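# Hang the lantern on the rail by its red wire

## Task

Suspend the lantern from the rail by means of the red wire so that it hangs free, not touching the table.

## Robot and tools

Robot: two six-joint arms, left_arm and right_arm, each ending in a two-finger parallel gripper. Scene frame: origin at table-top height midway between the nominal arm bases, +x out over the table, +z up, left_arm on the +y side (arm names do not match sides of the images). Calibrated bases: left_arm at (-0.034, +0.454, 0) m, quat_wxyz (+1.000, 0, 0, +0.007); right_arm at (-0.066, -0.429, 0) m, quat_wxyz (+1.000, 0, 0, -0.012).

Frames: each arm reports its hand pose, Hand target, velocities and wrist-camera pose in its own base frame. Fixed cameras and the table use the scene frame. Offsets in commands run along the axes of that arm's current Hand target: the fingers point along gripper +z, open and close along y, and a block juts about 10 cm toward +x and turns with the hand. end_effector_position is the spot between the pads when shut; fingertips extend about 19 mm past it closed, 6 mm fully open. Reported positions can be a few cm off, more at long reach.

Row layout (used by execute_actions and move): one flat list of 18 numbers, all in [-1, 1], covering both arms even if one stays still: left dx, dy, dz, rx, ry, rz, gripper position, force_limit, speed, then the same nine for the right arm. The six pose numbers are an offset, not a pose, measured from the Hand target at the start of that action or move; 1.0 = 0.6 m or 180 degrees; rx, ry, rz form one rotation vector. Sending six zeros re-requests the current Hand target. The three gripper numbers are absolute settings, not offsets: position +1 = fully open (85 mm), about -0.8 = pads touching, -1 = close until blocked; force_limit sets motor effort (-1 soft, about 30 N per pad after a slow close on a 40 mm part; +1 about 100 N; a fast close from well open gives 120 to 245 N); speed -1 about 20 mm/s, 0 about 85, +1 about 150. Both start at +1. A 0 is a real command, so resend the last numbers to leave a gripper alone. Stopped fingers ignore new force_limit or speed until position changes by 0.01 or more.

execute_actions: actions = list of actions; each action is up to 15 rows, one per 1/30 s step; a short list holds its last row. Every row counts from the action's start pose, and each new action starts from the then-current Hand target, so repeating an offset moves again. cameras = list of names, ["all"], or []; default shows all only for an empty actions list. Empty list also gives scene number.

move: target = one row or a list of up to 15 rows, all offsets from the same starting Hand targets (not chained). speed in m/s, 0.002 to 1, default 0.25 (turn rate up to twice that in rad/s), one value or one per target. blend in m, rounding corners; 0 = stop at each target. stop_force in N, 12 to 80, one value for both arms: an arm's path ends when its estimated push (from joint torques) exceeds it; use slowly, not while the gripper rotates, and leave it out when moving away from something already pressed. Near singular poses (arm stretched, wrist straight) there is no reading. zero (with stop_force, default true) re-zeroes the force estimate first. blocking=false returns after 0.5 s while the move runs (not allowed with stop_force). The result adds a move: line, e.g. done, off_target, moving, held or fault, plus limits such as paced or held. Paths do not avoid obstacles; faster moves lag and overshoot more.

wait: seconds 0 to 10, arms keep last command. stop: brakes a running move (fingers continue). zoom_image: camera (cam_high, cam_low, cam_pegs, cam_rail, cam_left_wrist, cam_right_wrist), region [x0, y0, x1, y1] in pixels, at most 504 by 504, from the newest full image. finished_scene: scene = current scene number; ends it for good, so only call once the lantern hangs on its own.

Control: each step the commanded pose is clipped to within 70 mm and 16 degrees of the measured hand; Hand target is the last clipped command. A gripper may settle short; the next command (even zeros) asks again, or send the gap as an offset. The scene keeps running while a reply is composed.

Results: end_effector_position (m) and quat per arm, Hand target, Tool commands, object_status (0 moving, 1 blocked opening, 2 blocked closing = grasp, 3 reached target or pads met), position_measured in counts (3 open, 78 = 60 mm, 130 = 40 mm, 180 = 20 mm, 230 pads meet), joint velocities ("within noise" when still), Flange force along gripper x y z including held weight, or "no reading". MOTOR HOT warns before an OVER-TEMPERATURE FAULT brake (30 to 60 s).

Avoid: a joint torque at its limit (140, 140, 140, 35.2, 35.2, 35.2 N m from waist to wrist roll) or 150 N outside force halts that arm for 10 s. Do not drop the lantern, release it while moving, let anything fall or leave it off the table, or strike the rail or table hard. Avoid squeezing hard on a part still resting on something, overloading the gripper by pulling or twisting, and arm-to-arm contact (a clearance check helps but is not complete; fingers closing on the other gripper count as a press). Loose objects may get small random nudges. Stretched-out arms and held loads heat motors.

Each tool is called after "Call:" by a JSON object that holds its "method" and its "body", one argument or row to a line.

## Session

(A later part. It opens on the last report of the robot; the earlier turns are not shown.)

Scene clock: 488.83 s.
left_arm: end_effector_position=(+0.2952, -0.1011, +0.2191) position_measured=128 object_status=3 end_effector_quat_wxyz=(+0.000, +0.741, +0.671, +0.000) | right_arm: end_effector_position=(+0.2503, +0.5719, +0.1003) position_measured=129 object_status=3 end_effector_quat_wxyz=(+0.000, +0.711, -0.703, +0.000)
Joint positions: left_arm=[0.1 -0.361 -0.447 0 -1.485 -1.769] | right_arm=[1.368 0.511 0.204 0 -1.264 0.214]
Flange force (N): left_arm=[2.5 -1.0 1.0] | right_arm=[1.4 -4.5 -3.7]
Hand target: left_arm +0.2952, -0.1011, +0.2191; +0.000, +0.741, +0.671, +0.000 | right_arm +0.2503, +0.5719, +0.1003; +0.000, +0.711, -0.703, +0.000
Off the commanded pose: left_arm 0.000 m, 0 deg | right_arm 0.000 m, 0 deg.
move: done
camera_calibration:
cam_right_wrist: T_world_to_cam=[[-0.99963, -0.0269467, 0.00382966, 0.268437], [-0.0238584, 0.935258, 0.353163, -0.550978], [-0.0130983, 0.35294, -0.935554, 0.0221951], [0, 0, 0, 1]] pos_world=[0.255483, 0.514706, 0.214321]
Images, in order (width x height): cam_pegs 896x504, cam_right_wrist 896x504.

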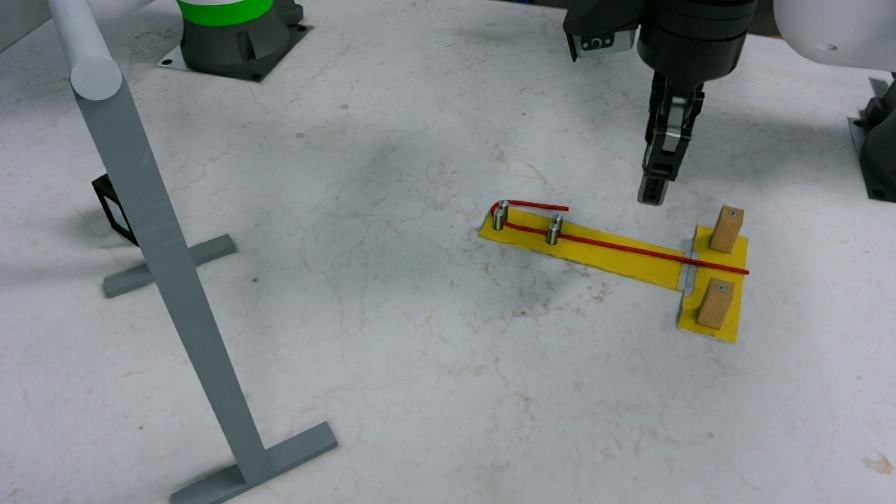

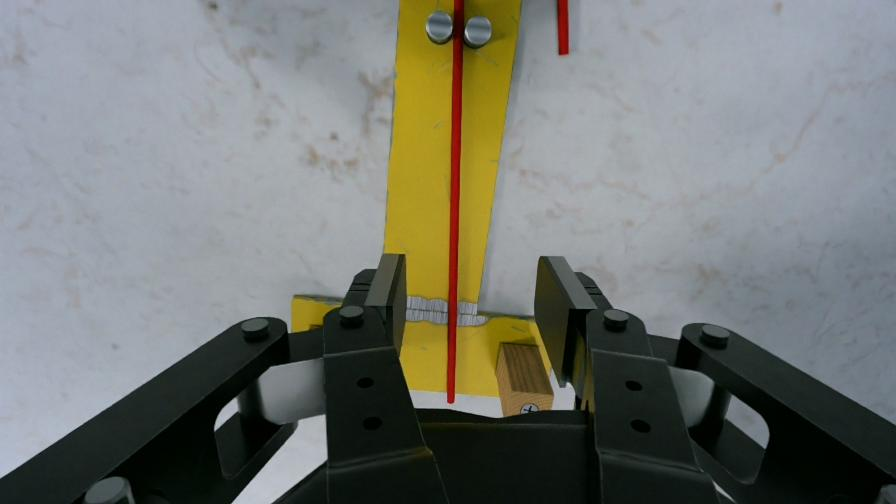

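Call:
{"method": "move", "body": {
  "target": [0,0,0,0,0,0,0,0.3,-1,0,-0.0027,0.128,0,0,0,-0.3,0,0],
  "speed": 0.05,
  "cameras": ["cam_right_wrist","cam_pegs"]
}}

Call:
{"method": "move", "body": {
  "target": [0,0,0,0,0,0,0,0.3,-1,0,0,0,0,0,0,-1,-0.6,-1],
  "cameras": ["cam_right_wrist","cam_pegs"]
}}

Scene clock: 501.17 s.
left_arm: end_effector_position=(+0.2952, -0.1011, +0.2191) position_measured=128 object_status=3 end_effector_quat_wxyz=(+0.000, +0.741, +0.671, +0.000) | right_arm: end_effector_position=(+0.2519, +0.5719, +0.0235) position_measured=167 object_status=3 end_effector_quat_wxyz=(+0.000, +0.711, -0.703, +0.000)
Joint positions: left_arm=[0.1 -0.361 -0.447 0 -1.485 -1.769] | right_arm=[1.365 0.584 0.123 0 -1.11 0.217]
Flange force (N): left_arm=[2.8 -1.2 1.0] | right_arm=[0.7 -5.1 -3.4]
Hand target: left_arm +0.2952, -0.1011, +0.2191; +0.000, +0.741, +0.671, +0.000 | right_arm +0.2519, +0.5719, +0.0235; +0.000, +0.711, -0.703, +0.000
Off the commanded pose: left_arm 0.000 m, 0 deg | right_arm 0.000 m, 0 deg.
move: done
camera_calibration:
cam_right_wrist: T_world_to_cam=[[-0.999632, -0.026853, 0.00386528, 0.270378], [-0.0237582, 0.93526, 0.353162, -0.523842], [-0.0130985, 0.35294, -0.935554, -0.0496331], [0, 0, 0, 1]] pos_world=[0.257183, 0.514707, 0.137522]
Images, in order (width x height): cam_pegs 896x504, cam_right_wrist 896x504.

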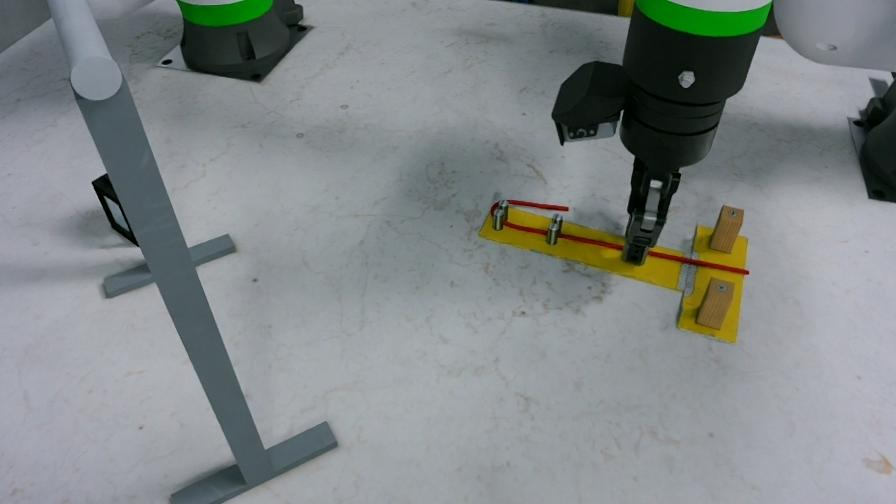

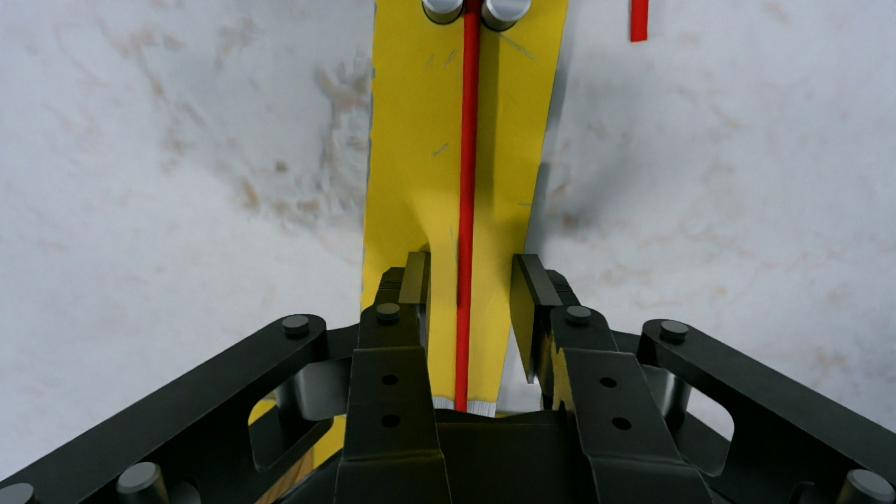

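Scene clock: 502.53 s.
left_arm: end_effector_position=(+0.2952, -0.1011, +0.2191) position_measured=128 object_status=3 end_effector_quat_wxyz=(+0.000, +0.741, +0.671, +0.000) | right_arm: end_effector_position=(+0.2519, +0.5719, +0.0235) position_measured=222 object_status=0 end_effector_quat_wxyz=(+0.000, +0.711, -0.703, +0.000)
Joint positions: left_arm=[0.1 -0.361 -0.447 0 -1.485 -1.769] | right_arm=[1.365 0.584 0.123 0 -1.11 0.217]
Flange force (N): left_arm=[1.9 -0.7 0.6] | right_arm=[-0.2 -6.1 -3.2]
Hand target: left_arm +0.2952, -0.1011, +0.2191; +0.000, +0.741, +0.671, +0.000 | right_arm +0.2519, +0.5719, +0.0235; +0.000, +0.711, -0.703, +0.000
Off the commanded pose: left_arm 0.000 m, 0 deg | right_arm 0.000 m, 0 deg.
move: done
camera_calibration:
cam_right_wrist: T_world_to_cam=[[-0.999632, -0.026853, 0.00386528, 0.270378], [-0.0237582, 0.93526, 0.353162, -0.523842], [-0.0130985, 0.35294, -0.935554, -0.0496331], [0, 0, 0, 1]] pos_world=[0.257183, 0.514707, 0.137522]
Images, in order (width x height): cam_pegs 896x504, cam_right_wrist 896x504.

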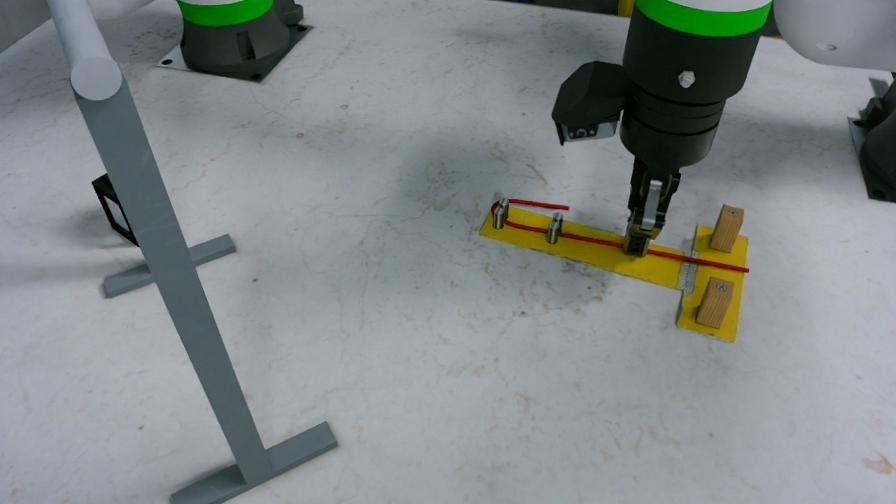

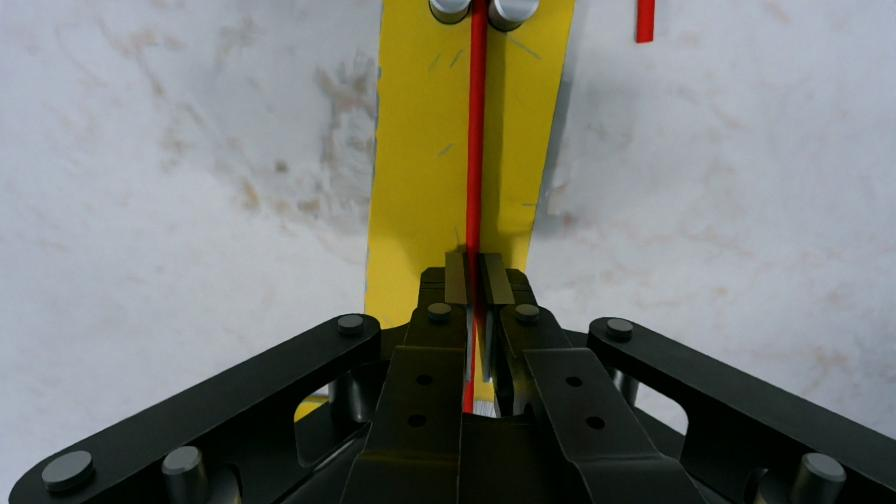

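Call:
{"method": "move", "body": {
  "target": [0,0,0,0,0,0,0,0.3,-1,0,0,-0.02,0,0,0,-1,-0.6,-1],
  "speed": 0.03,
  "cameras": ["cam_right_wrist","cam_pegs","cam_rail"]
}}

Scene clock: 504.67 s.
left_arm: end_effector_position=(+0.2952, -0.1011, +0.2191) position_measured=128 object_status=3 end_effector_quat_wxyz=(+0.000, +0.741, +0.671, +0.000) | right_arm: end_effector_position=(+0.2519, +0.5719, +0.0355) position_measured=222 object_status=2 end_effector_quat_wxyz=(+0.000, +0.711, -0.703, +0.000)
Joint positions: left_arm=[0.1 -0.361 -0.447 0 -1.485 -1.769] | right_arm=[1.365 0.571 0.134 0 -1.134 0.217]
Flange force (N): left_arm=[2.4 -1.3 0.5] | right_arm=[0.6 -5.0 -1.8]
Hand target: left_arm +0.2952, -0.1011, +0.2191; +0.000, +0.741, +0.671, +0.000 | right_arm +0.2519, +0.5719, +0.0355; +0.000, +0.711, -0.703, +0.000
Off the commanded pose: left_arm 0.000 m, 0 deg | right_arm 0.000 m, 0 deg.
move: done
camera_calibration:
cam_right_wrist: T_world_to_cam=[[-0.999632, -0.026853, 0.00386528, 0.270332], [-0.0237582, 0.93526, 0.353162, -0.52808], [-0.0130985, 0.35294, -0.935554, -0.0384065], [0, 0, 0, 1]] pos_world=[0.257183, 0.514707, 0.149522]
Images, in order (width x height): cam_pegs 896x504, cam_rail 896x504, cam_right_wrist 896x504.

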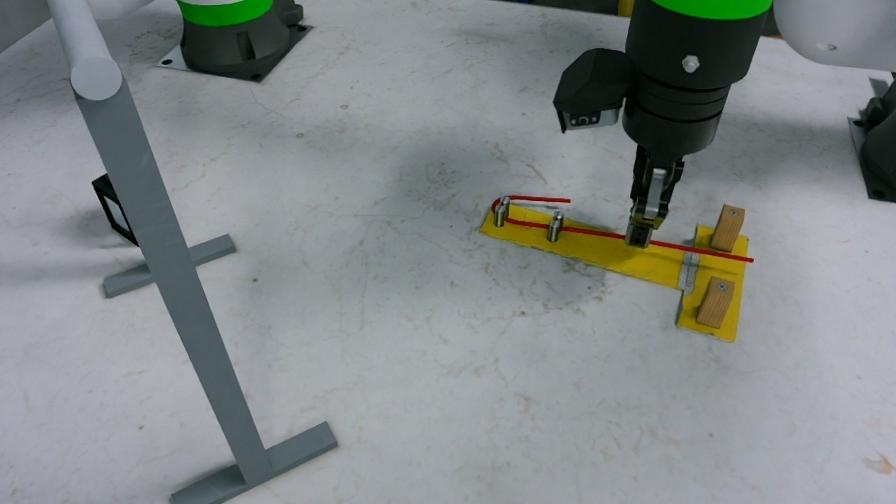

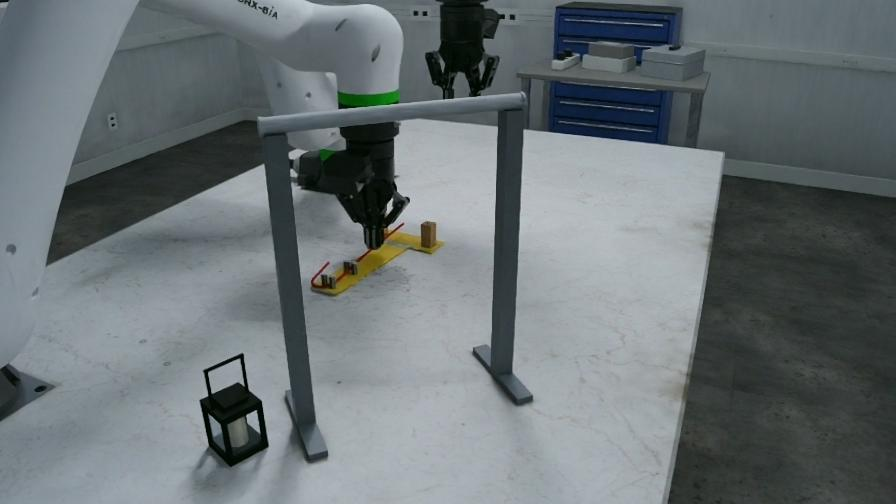

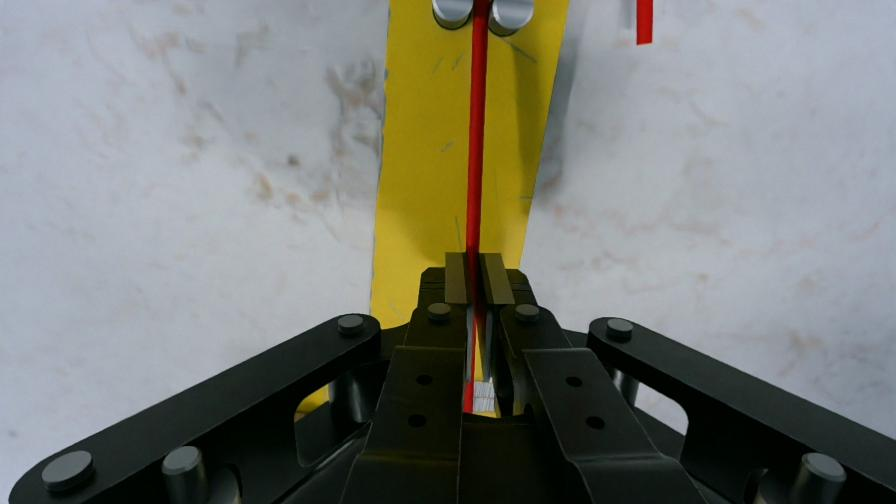

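Call:
{"method": "move", "body": {
  "target": [0,0,0,0,0,0,0,0.3,-1,0,0,-0.2,0,0,0,-1,-0.6,-1],
  "speed": 0.06,
  "cameras": ["cam_right_wrist","cam_pegs","cam_rail"]
}}

Scene clock: 508.77 s.
left_arm: end_effector_position=(+0.2952, -0.1011, +0.2191) position_measured=128 object_status=3 end_effector_quat_wxyz=(+0.000, +0.741, +0.671, +0.000) | right_arm: end_effector_position=(+0.2519, +0.5719, +0.1555) position_measured=222 object_status=2 end_effector_quat_wxyz=(+0.000, +0.711, -0.703, +0.000)
Joint positions: left_arm=[0.1 -0.361 -0.447 0 -1.485 -1.769] | right_arm=[1.365 0.479 0.289 0 -1.381 0.217]
Flange force (N): left_arm=[2.9 -0.9 0.5] | right_arm=[-0.8 -5.8 -2.0]
Hand target: left_arm +0.2952, -0.1011, +0.2191; +0.000, +0.741, +0.671, +0.000 | right_arm +0.2519, +0.5719, +0.1555; +0.000, +0.711, -0.703, +0.000
Off the commanded pose: left_arm 0.000 m, 0 deg | right_arm 0.000 m, 0 deg.
move: done
camera_calibration:
cam_right_wrist: T_world_to_cam=[[-0.999632, -0.0268533, 0.00386516, 0.269865], [-0.0237585, 0.93526, 0.353162, -0.570401], [-0.0130985, 0.35294, -0.935554, 0.0739889], [0, 0, 0, 1]] pos_world=[0.257183, 0.514607, 0.269622]
Images, in order (width x height): cam_pegs 896x504, cam_rail 896x504, cam_right_wrist 896x504.

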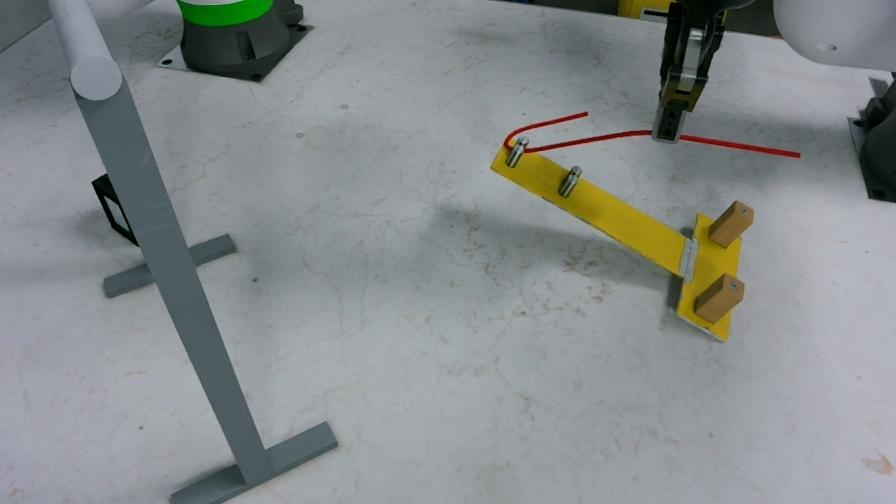

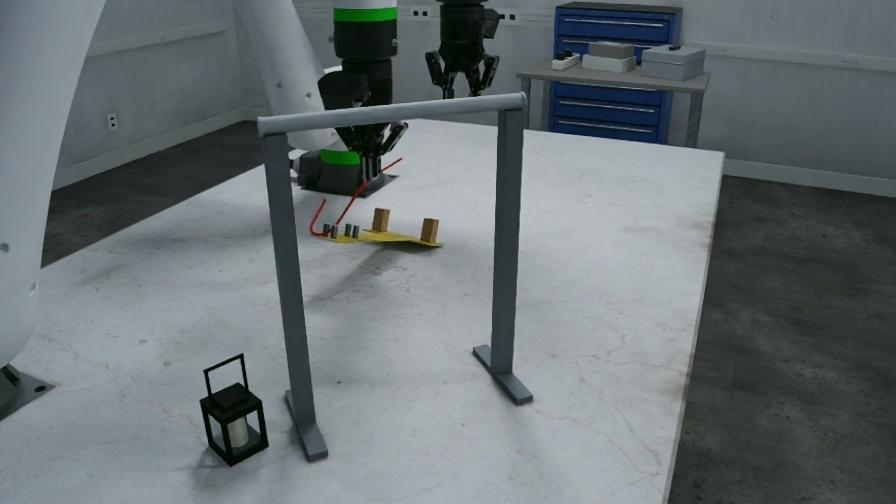

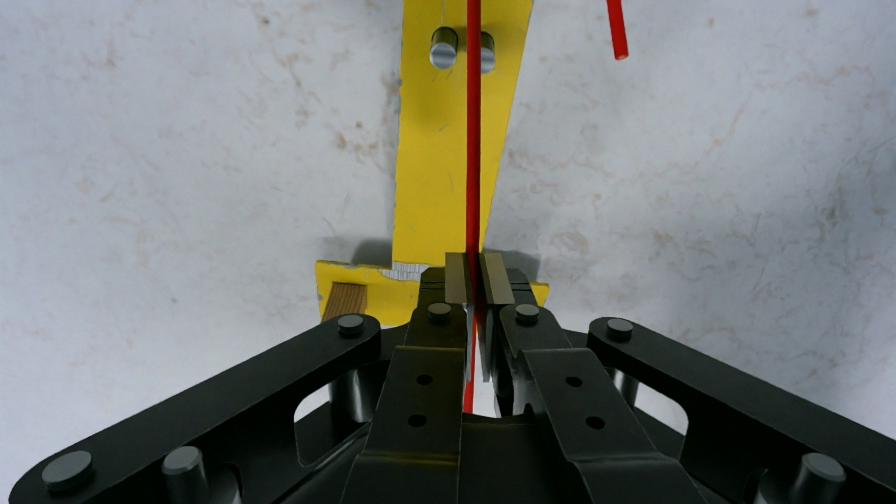

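Call:
{"method": "move", "body": {
  "target": [0,0,0,0,0,0,0,0.3,-1,0,0,0.21,0,0,0,-1,-0.6,-1],
  "speed": 0.06,
  "cameras": ["cam_right_wrist","cam_pegs","cam_left_wrist"]
}}

Scene clock: 518.77 s.
left_arm: end_effector_position=(+0.2952, -0.1011, +0.2191) position_measured=128 object_status=3 end_effector_quat_wxyz=(+0.000, +0.741, +0.671, +0.000) | right_arm: end_effector_position=(+0.2519, +0.5719, +0.0295) position_measured=222 object_status=2 end_effector_quat_wxyz=(+0.000, +0.711, -0.703, +0.000)
Joint positions: left_arm=[0.1 -0.361 -0.447 0 -1.485 -1.769] | right_arm=[1.365 0.578 0.129 0 -1.122 0.217]
Flange force (N): left_arm=[2.5 -0.4 0.6] | right_arm=[1.4 -5.4 -5.9]
Hand target: left_arm +0.2952, -0.1011, +0.2191; +0.000, +0.741, +0.671, +0.000 | right_arm +0.2519, +0.5719, +0.0295; +0.000, +0.711, -0.703, +0.000
Off the commanded pose: left_arm 0.000 m, 0 deg | right_arm 0.000 m, 0 deg.
move: done
camera_calibration:
cam_left_wrist: T_world_to_cam=[[0.99638, -0.0838589, 0.0139516, -0.299794], [-0.0838599, -0.942633, 0.323125, -0.119079], [-0.0139457, -0.323125, -0.946253, 0.310691], [0, 0, 0, 1]] pos_world=[0.293055, -0.0369962, 0.336652]
cam_right_wrist: T_world_to_cam=[[-0.999632, -0.026853, 0.00386528, 0.270355], [-0.0237582, 0.93526, 0.353162, -0.525961], [-0.0130985, 0.35294, -0.935554, -0.0440198], [0, 0, 0, 1]] pos_world=[0.257183, 0.514707, 0.143522]
Images, in order (width x height): cam_pegs 896x504, cam_left_wrist 896x504, cam_right_wrist 896x504.

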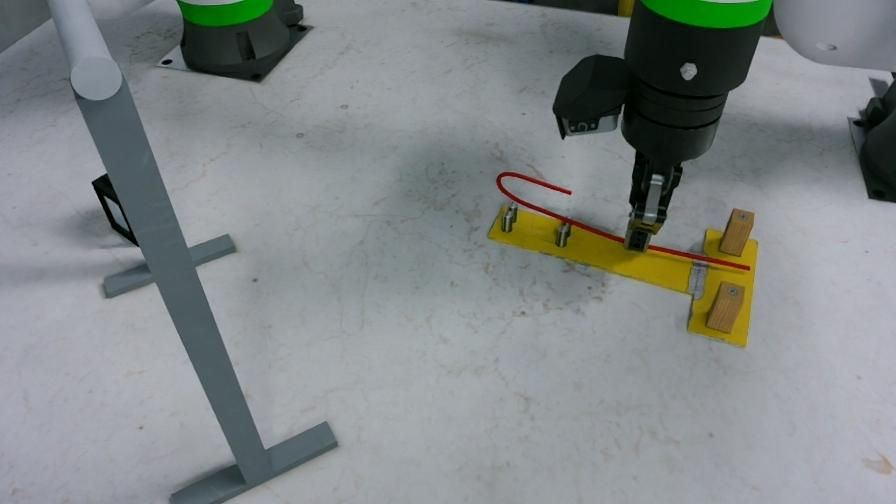

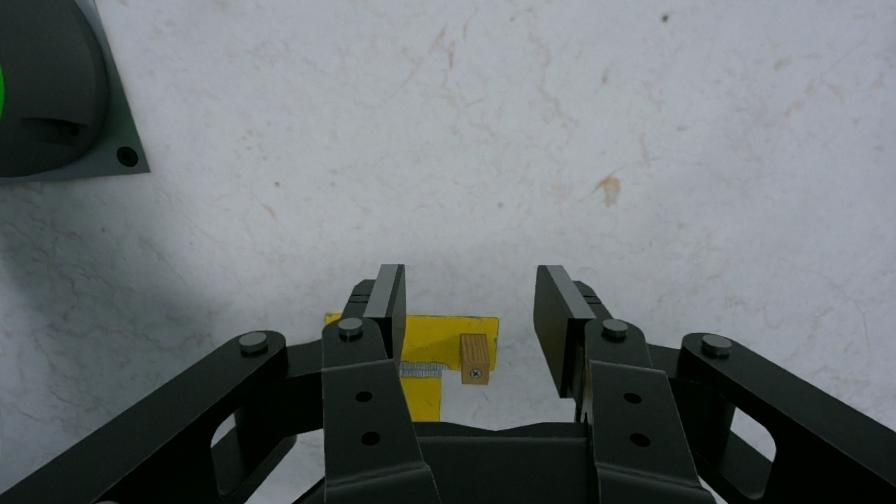

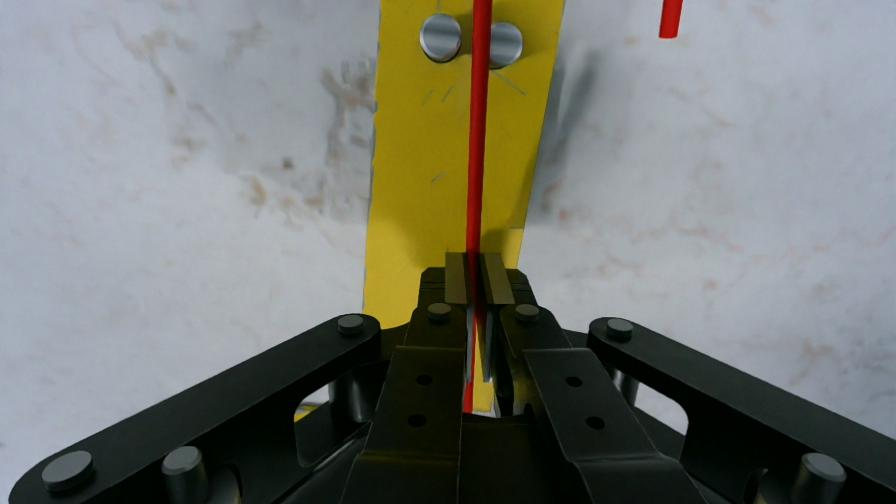

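Call:
{"method": "move", "body": {
  "target": [0,0,0,0,0,0,0,0.3,-1,0,0,-0.2,0,0,0,-1,-0.6,-1],
  "speed": 0.1,
  "cameras": ["cam_right_wrist","cam_pegs","cam_rail","cam_low"]
}}

Scene clock: 522.50 s.
left_arm: end_effector_position=(+0.2952, -0.1011, +0.2191) position_measured=128 object_status=3 end_effector_quat_wxyz=(+0.000, +0.741, +0.671, +0.000) | right_arm: end_effector_position=(+0.2519, +0.5719, +0.1496) position_measured=222 object_status=2 end_effector_quat_wxyz=(+0.000, +0.711, -0.703, +0.000)
Joint positions: left_arm=[0.1 -0.361 -0.447 0 -1.485 -1.769] | right_arm=[1.365 0.482 0.279 0 -1.368 0.217]
Flange force (N): left_arm=[1.9 -0.7 0.7] | right_arm=[-0.3 -5.2 -3.4]
Hand target: left_arm +0.2952, -0.1011, +0.2191; +0.000, +0.741, +0.671, +0.000 | right_arm +0.2519, +0.5719, +0.1495; +0.000, +0.711, -0.703, +0.000
Off the commanded pose: left_arm 0.000 m, 0 deg | right_arm 0.000 m, 0 deg.
move: done
camera_calibration:
cam_right_wrist: T_world_to_cam=[[-0.999631, -0.0269105, 0.00373358, 0.269952], [-0.0238573, 0.935226, 0.353248, -0.568261], [-0.0129978, 0.353028, -0.935522, 0.0682958], [0, 0, 0, 1]] pos_world=[0.257183, 0.514606, 0.263621]
Images, in order (width x height): cam_low 896x504, cam_pegs 896x504, cam_rail 896x504, cam_right_wrist 896x504.

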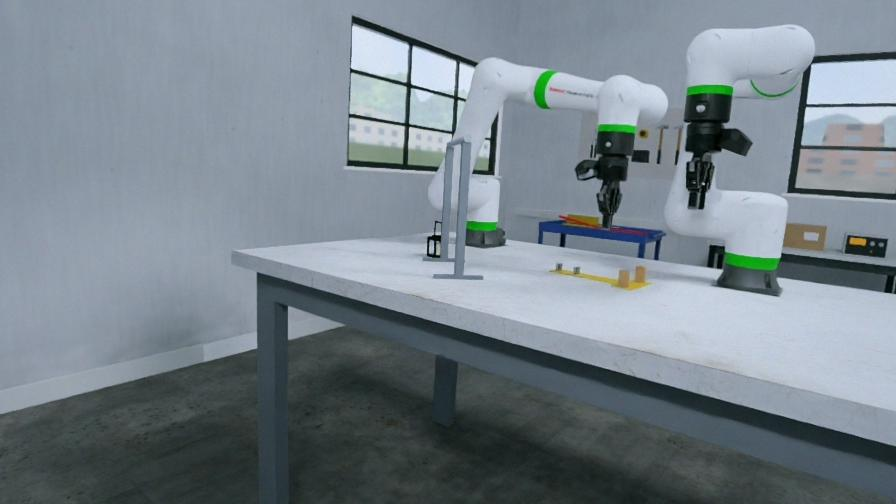

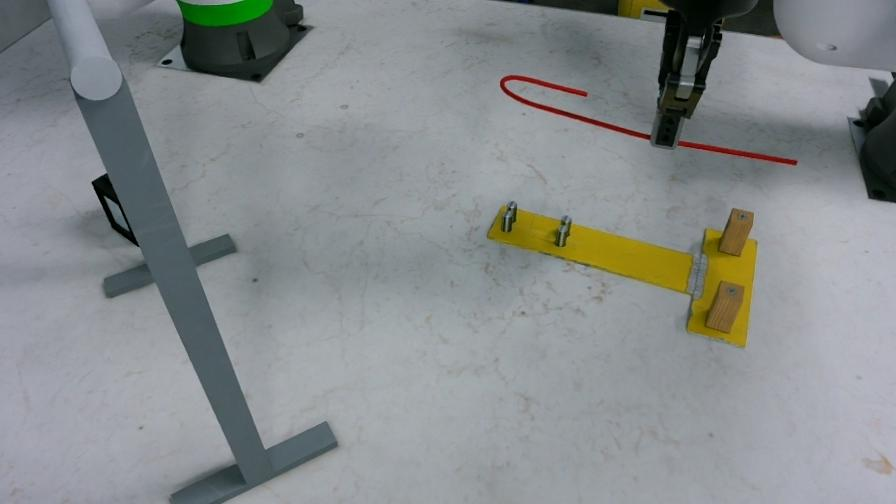

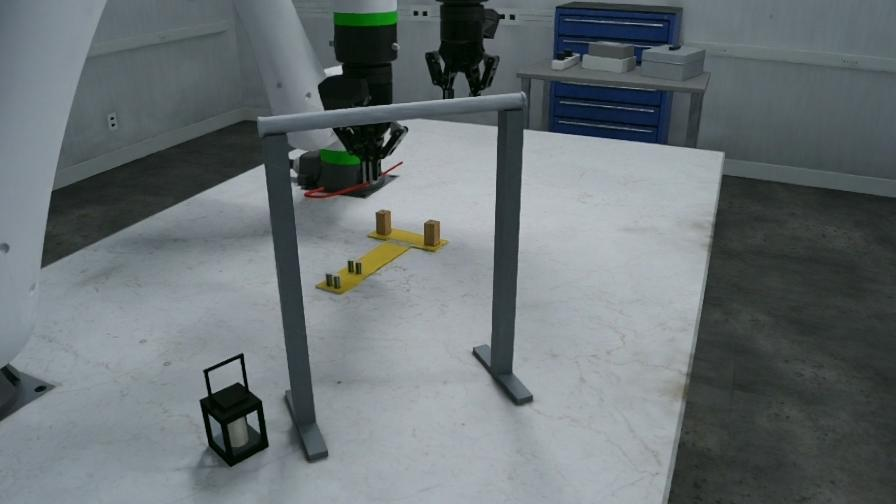

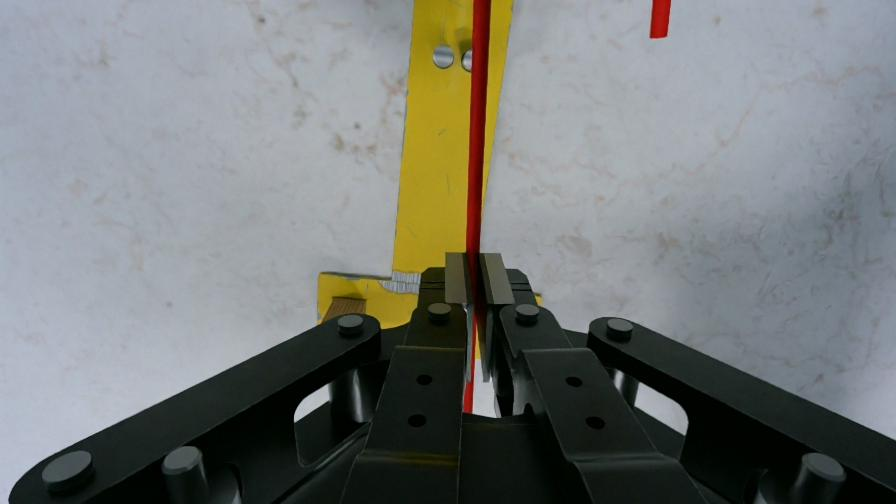

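Call:
{"method": "zoom_image", "body": {
  "camera": "cam_low",
  "region": [520, 170, 680, 270]
}}

Call:
{"method": "zoom_image", "body": {
  "camera": "cam_pegs",
  "region": [480, 50, 820, 230]
}}

Call:
{"method": "zoom_image", "body": {
  "camera": "cam_rail",
  "region": [280, 140, 460, 320]
}}

Scaled by 3.150.

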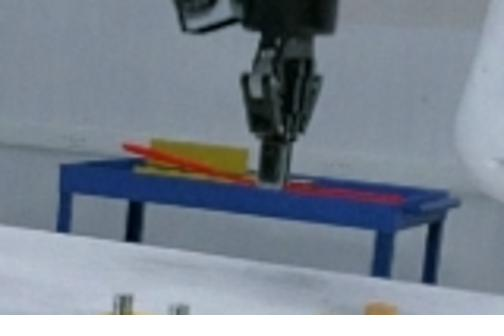

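Scaled by 1.482.

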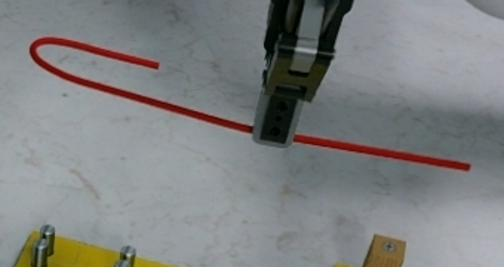

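Scaled by 2.800.

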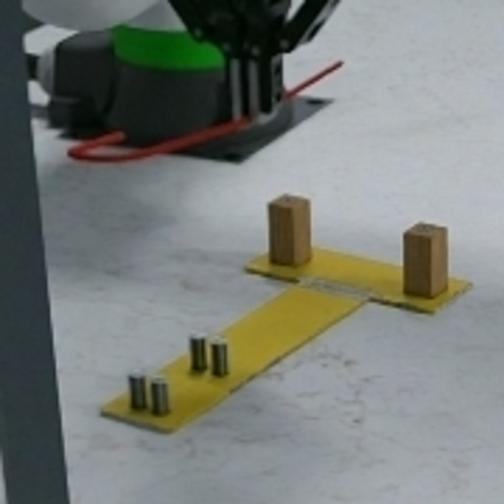

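Call:
{"method": "move", "body": {
  "target": [0,0,0,0,0,0,0,0.3,-1,0.352,0.124,-0.05,0,0,-0.495,-1,-0.6,-1],
  "cameras": ["cam_right_wrist","cam_pegs","cam_left_wrist"]
}}

Scene clock: 543.50 s.
left_arm: end_effector_position=(+0.2952, -0.1011, +0.2191) position_measured=128 object_status=3 end_effector_quat_wxyz=(+0.000, +0.741, +0.671, +0.000) | right_arm: end_effector_position=(+0.1800, +0.3599, +0.1794) position_measured=222 object_status=2 end_effector_quat_wxyz=(+0.000, +1.000, -0.002, +0.000)
Joint positions: left_arm=[0.1 -0.361 -0.447 0 -1.485 -1.769] | right_arm=[1.436 -0.091 -0.329 0 -1.332 1.701]
Flange force (N): left_arm=[2.6 -0.7 0.6] | right_arm=[8.1 0.3 -3.1]
Hand target: left_arm +0.2952, -0.1011, +0.2191; +0.000, +0.741, +0.671, +0.000 | right_arm +0.1800, +0.3599, +0.1794; +0.000, +1.000, -0.002, +0.000
Off the commanded pose: left_arm 0.000 m, 0 deg | right_arm 0.000 m, 0 deg.
move: done
camera_calibration:
cam_left_wrist: T_world_to_cam=[[0.99638, -0.0838589, 0.0139516, -0.299794], [-0.0838599, -0.942633, 0.323125, -0.119079], [-0.0139457, -0.323125, -0.946253, 0.310691], [0, 0, 0, 1]] pos_world=[0.293055, -0.0369962, 0.336652]
cam_right_wrist: T_world_to_cam=[[0.0112137, -0.99993, 0.00381659, 0.360422], [-0.935587, -0.00914482, 0.352978, 0.121764], [-0.352918, -0.00752893, -0.935624, 0.361124], [0, 0, 0, 1]] pos_world=[0.237326, 0.364229, 0.293521]
Images, in order (width x height): cam_pegs 896x504, cam_left_wrist 896x504, cam_right_wrist 896x504.

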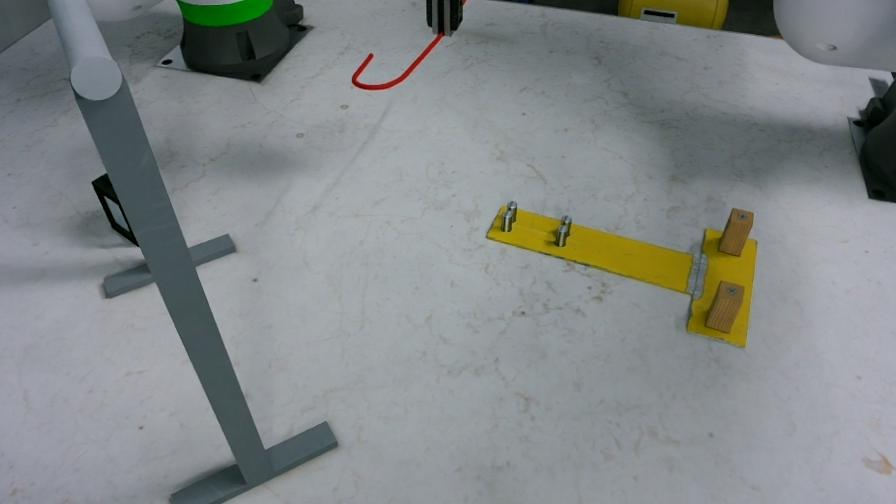

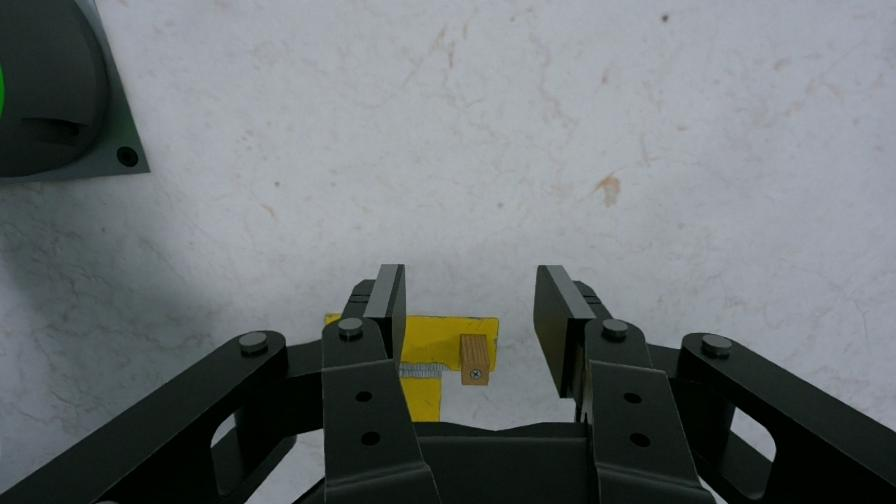

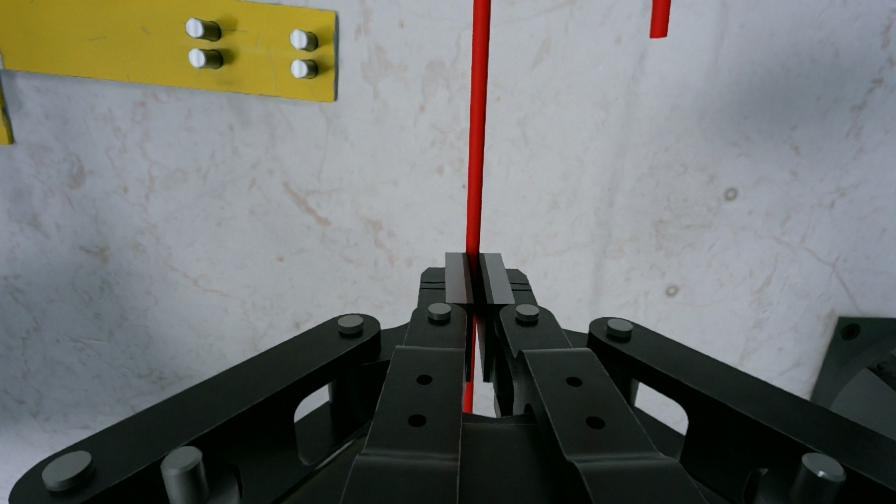

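Call:
{"method": "move", "body": {
  "target": [-0.2178,0.0315,0.198,0,0,0,0,0.3,-1,0,0,0,0,0,0,-1,-0.6,-1],
  "cameras": ["cam_left_wrist"]
}}

Scene clock: 552.77 s.
left_arm: end_effector_position=(+0.3010, -0.2330, +0.1003) position_measured=128 object_status=3 end_effector_quat_wxyz=(+0.000, +0.741, +0.671, +0.000) | right_arm: end_effector_position=(+0.1800, +0.3599, +0.1794) position_measured=222 object_status=2 end_effector_quat_wxyz=(+0.000, +1.000, -0.002, +0.000)
Joint positions: left_arm=[-0.31 -0.079 -0.513 0 -1.136 -1.36] | right_arm=[1.436 -0.091 -0.329 0 -1.332 1.702]
Flange force (N): left_arm=[0.8 0.7 0.5] | right_arm=[8.3 0.6 -3.4]
Hand target: left_arm +0.3010, -0.2330, +0.1003; +0.000, +0.741, +0.671, +0.000 | right_arm +0.1800, +0.3599, +0.1794; +0.000, +1.000, -0.002, +0.000
Off the commanded pose: left_arm 0.000 m, 0 deg | right_arm 0.000 m, 0 deg.
move: done
camera_calibration:
cam_left_wrist: T_world_to_cam=[[0.996379, -0.0838674, 0.0139547, -0.314978], [-0.0838689, -0.942633, 0.323125, -0.204536], [-0.0139455, -0.323125, -0.946253, 0.155736], [0, 0, 0, 1]] pos_world=[0.298856, -0.168896, 0.217852]
Images, in order (width x height): cam_left_wrist 896x504.

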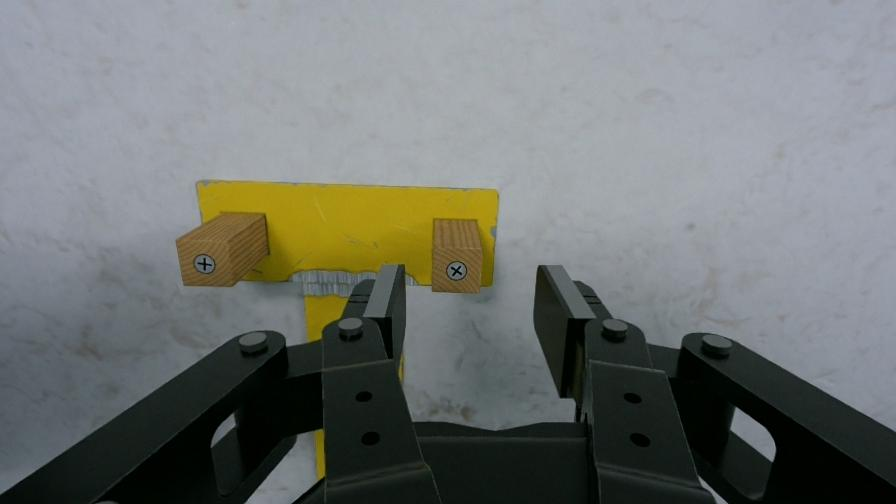

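Call:
{"method": "move", "body": {
  "target": [
    [-0.0133,-0.0055,0,0,0,0,0,0.3,-1,0,0,0,0,0,0,-1,-0.6,-1],
    [-0.0133,-0.0055,0.102,0,0,0,0,0.3,-1,0,0,0,0,0,0,-1,-0.6,-1]
  ],
  "speed": 0.1
}}

Call:
{"method": "move", "body": {
  "target": [0,0,0,0,0,0,-1,0.3,-1,0,0,0,0,0,0,-1,-0.6,-1],
  "cameras": ["cam_left_wrist","cam_right_wrist"]
}}

Call:
{"method": "zoom_image", "body": {
  "camera": "cam_right_wrist",
  "region": [100, 0, 400, 150]
}}

Scene clock: 557.40 s.
left_arm: end_effector_position=(+0.2970, -0.2406, +0.0391) position_measured=128 object_status=3 end_effector_quat_wxyz=(+0.000, +0.741, +0.671, +0.000) | right_arm: end_effector_position=(+0.1800, +0.3599, +0.1794) position_measured=222 object_status=2 end_effector_quat_wxyz=(+0.000, +1.000, -0.002, +0.000)
Joint positions: left_arm=[-0.334 0.012 -0.59 0 -0.969 -1.336] | right_arm=[1.436 -0.091 -0.329 0 -1.332 1.702]
Flange force (N): left_arm=[1.1 1.3 1.4] | right_arm=[8.4 0.6 -3.4]
Hand target: left_arm +0.2969, -0.2407, +0.0391; +0.000, +0.741, +0.671, +0.000 | right_arm +0.1800, +0.3599, +0.1794; +0.000, +1.000, -0.002, +0.000
Off the commanded pose: left_arm 0.000 m, 0 deg | right_arm 0.000 m, 0 deg.
move: done

Scene clock: 558.87 s.
left_arm: end_effector_position=(+0.2969, -0.2407, +0.0391) position_measured=182 object_status=0 end_effector_quat_wxyz=(+0.000, +0.741, +0.671, +0.000) | right_arm: end_effector_position=(+0.1800, +0.3599, +0.1794) position_measured=222 object_status=2 end_effector_quat_wxyz=(+0.000, +1.000, -0.002, +0.000)
Joint positions: left_arm=[-0.334 0.012 -0.59 0 -0.969 -1.336] | right_arm=[1.436 -0.091 -0.329 0 -1.332 1.702]
Flange force (N): left_arm=[4.9 -3.1 -20.7] | right_arm=[7.7 1.2 -3.1]
Hand target: left_arm +0.2969, -0.2407, +0.0391; +0.000, +0.741, +0.671, +0.000 | right_arm +0.1800, +0.3599, +0.1794; +0.000, +1.000, -0.002, +0.000
Off the commanded pose: left_arm 0.000 m, 0 deg | right_arm 0.000 m, 0 deg.
move: done
camera_calibration:
cam_left_wrist: T_world_to_cam=[[0.99638, -0.0838625, 0.0139627, -0.310685], [-0.0838651, -0.942591, 0.323246, -0.192375], [-0.0139471, -0.323247, -0.946212, 0.095253], [0, 0, 0, 1]] pos_world=[0.294756, -0.176596, 0.156652]
cam_right_wrist: T_world_to_cam=[[0.0111778, -0.999931, 0.00372248, 0.360358], [-0.935542, -0.00914357, 0.353098, 0.121717], [-0.353039, -0.00742941, -0.935579, 0.361103], [0, 0, 0, 1]] pos_world=[0.237326, 0.364129, 0.293521]
Images, in order (width x height): cam_left_wrist 896x504, cam_right_wrist 896x504.

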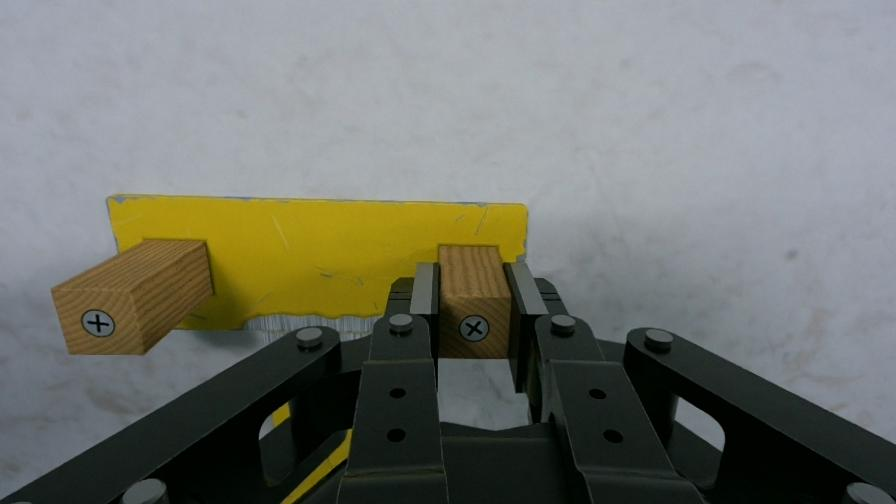

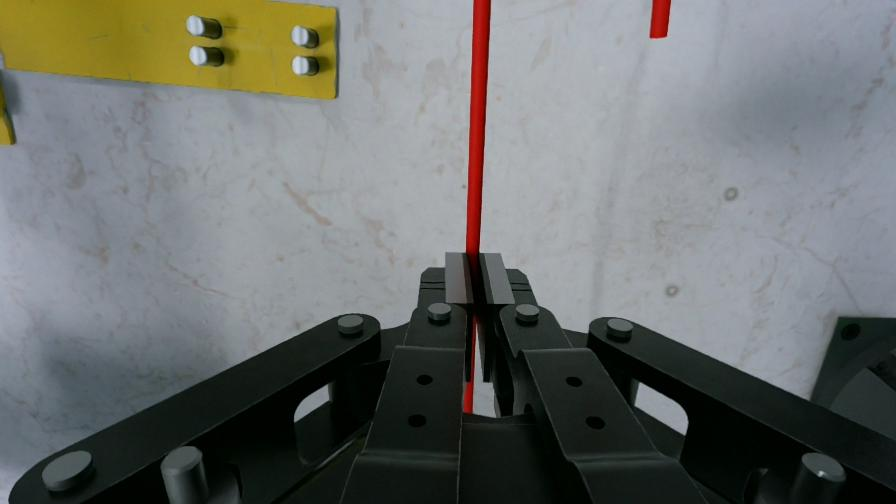

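Scaled by 1.680.

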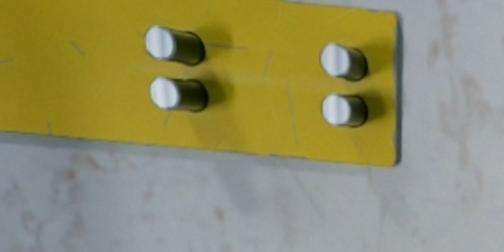

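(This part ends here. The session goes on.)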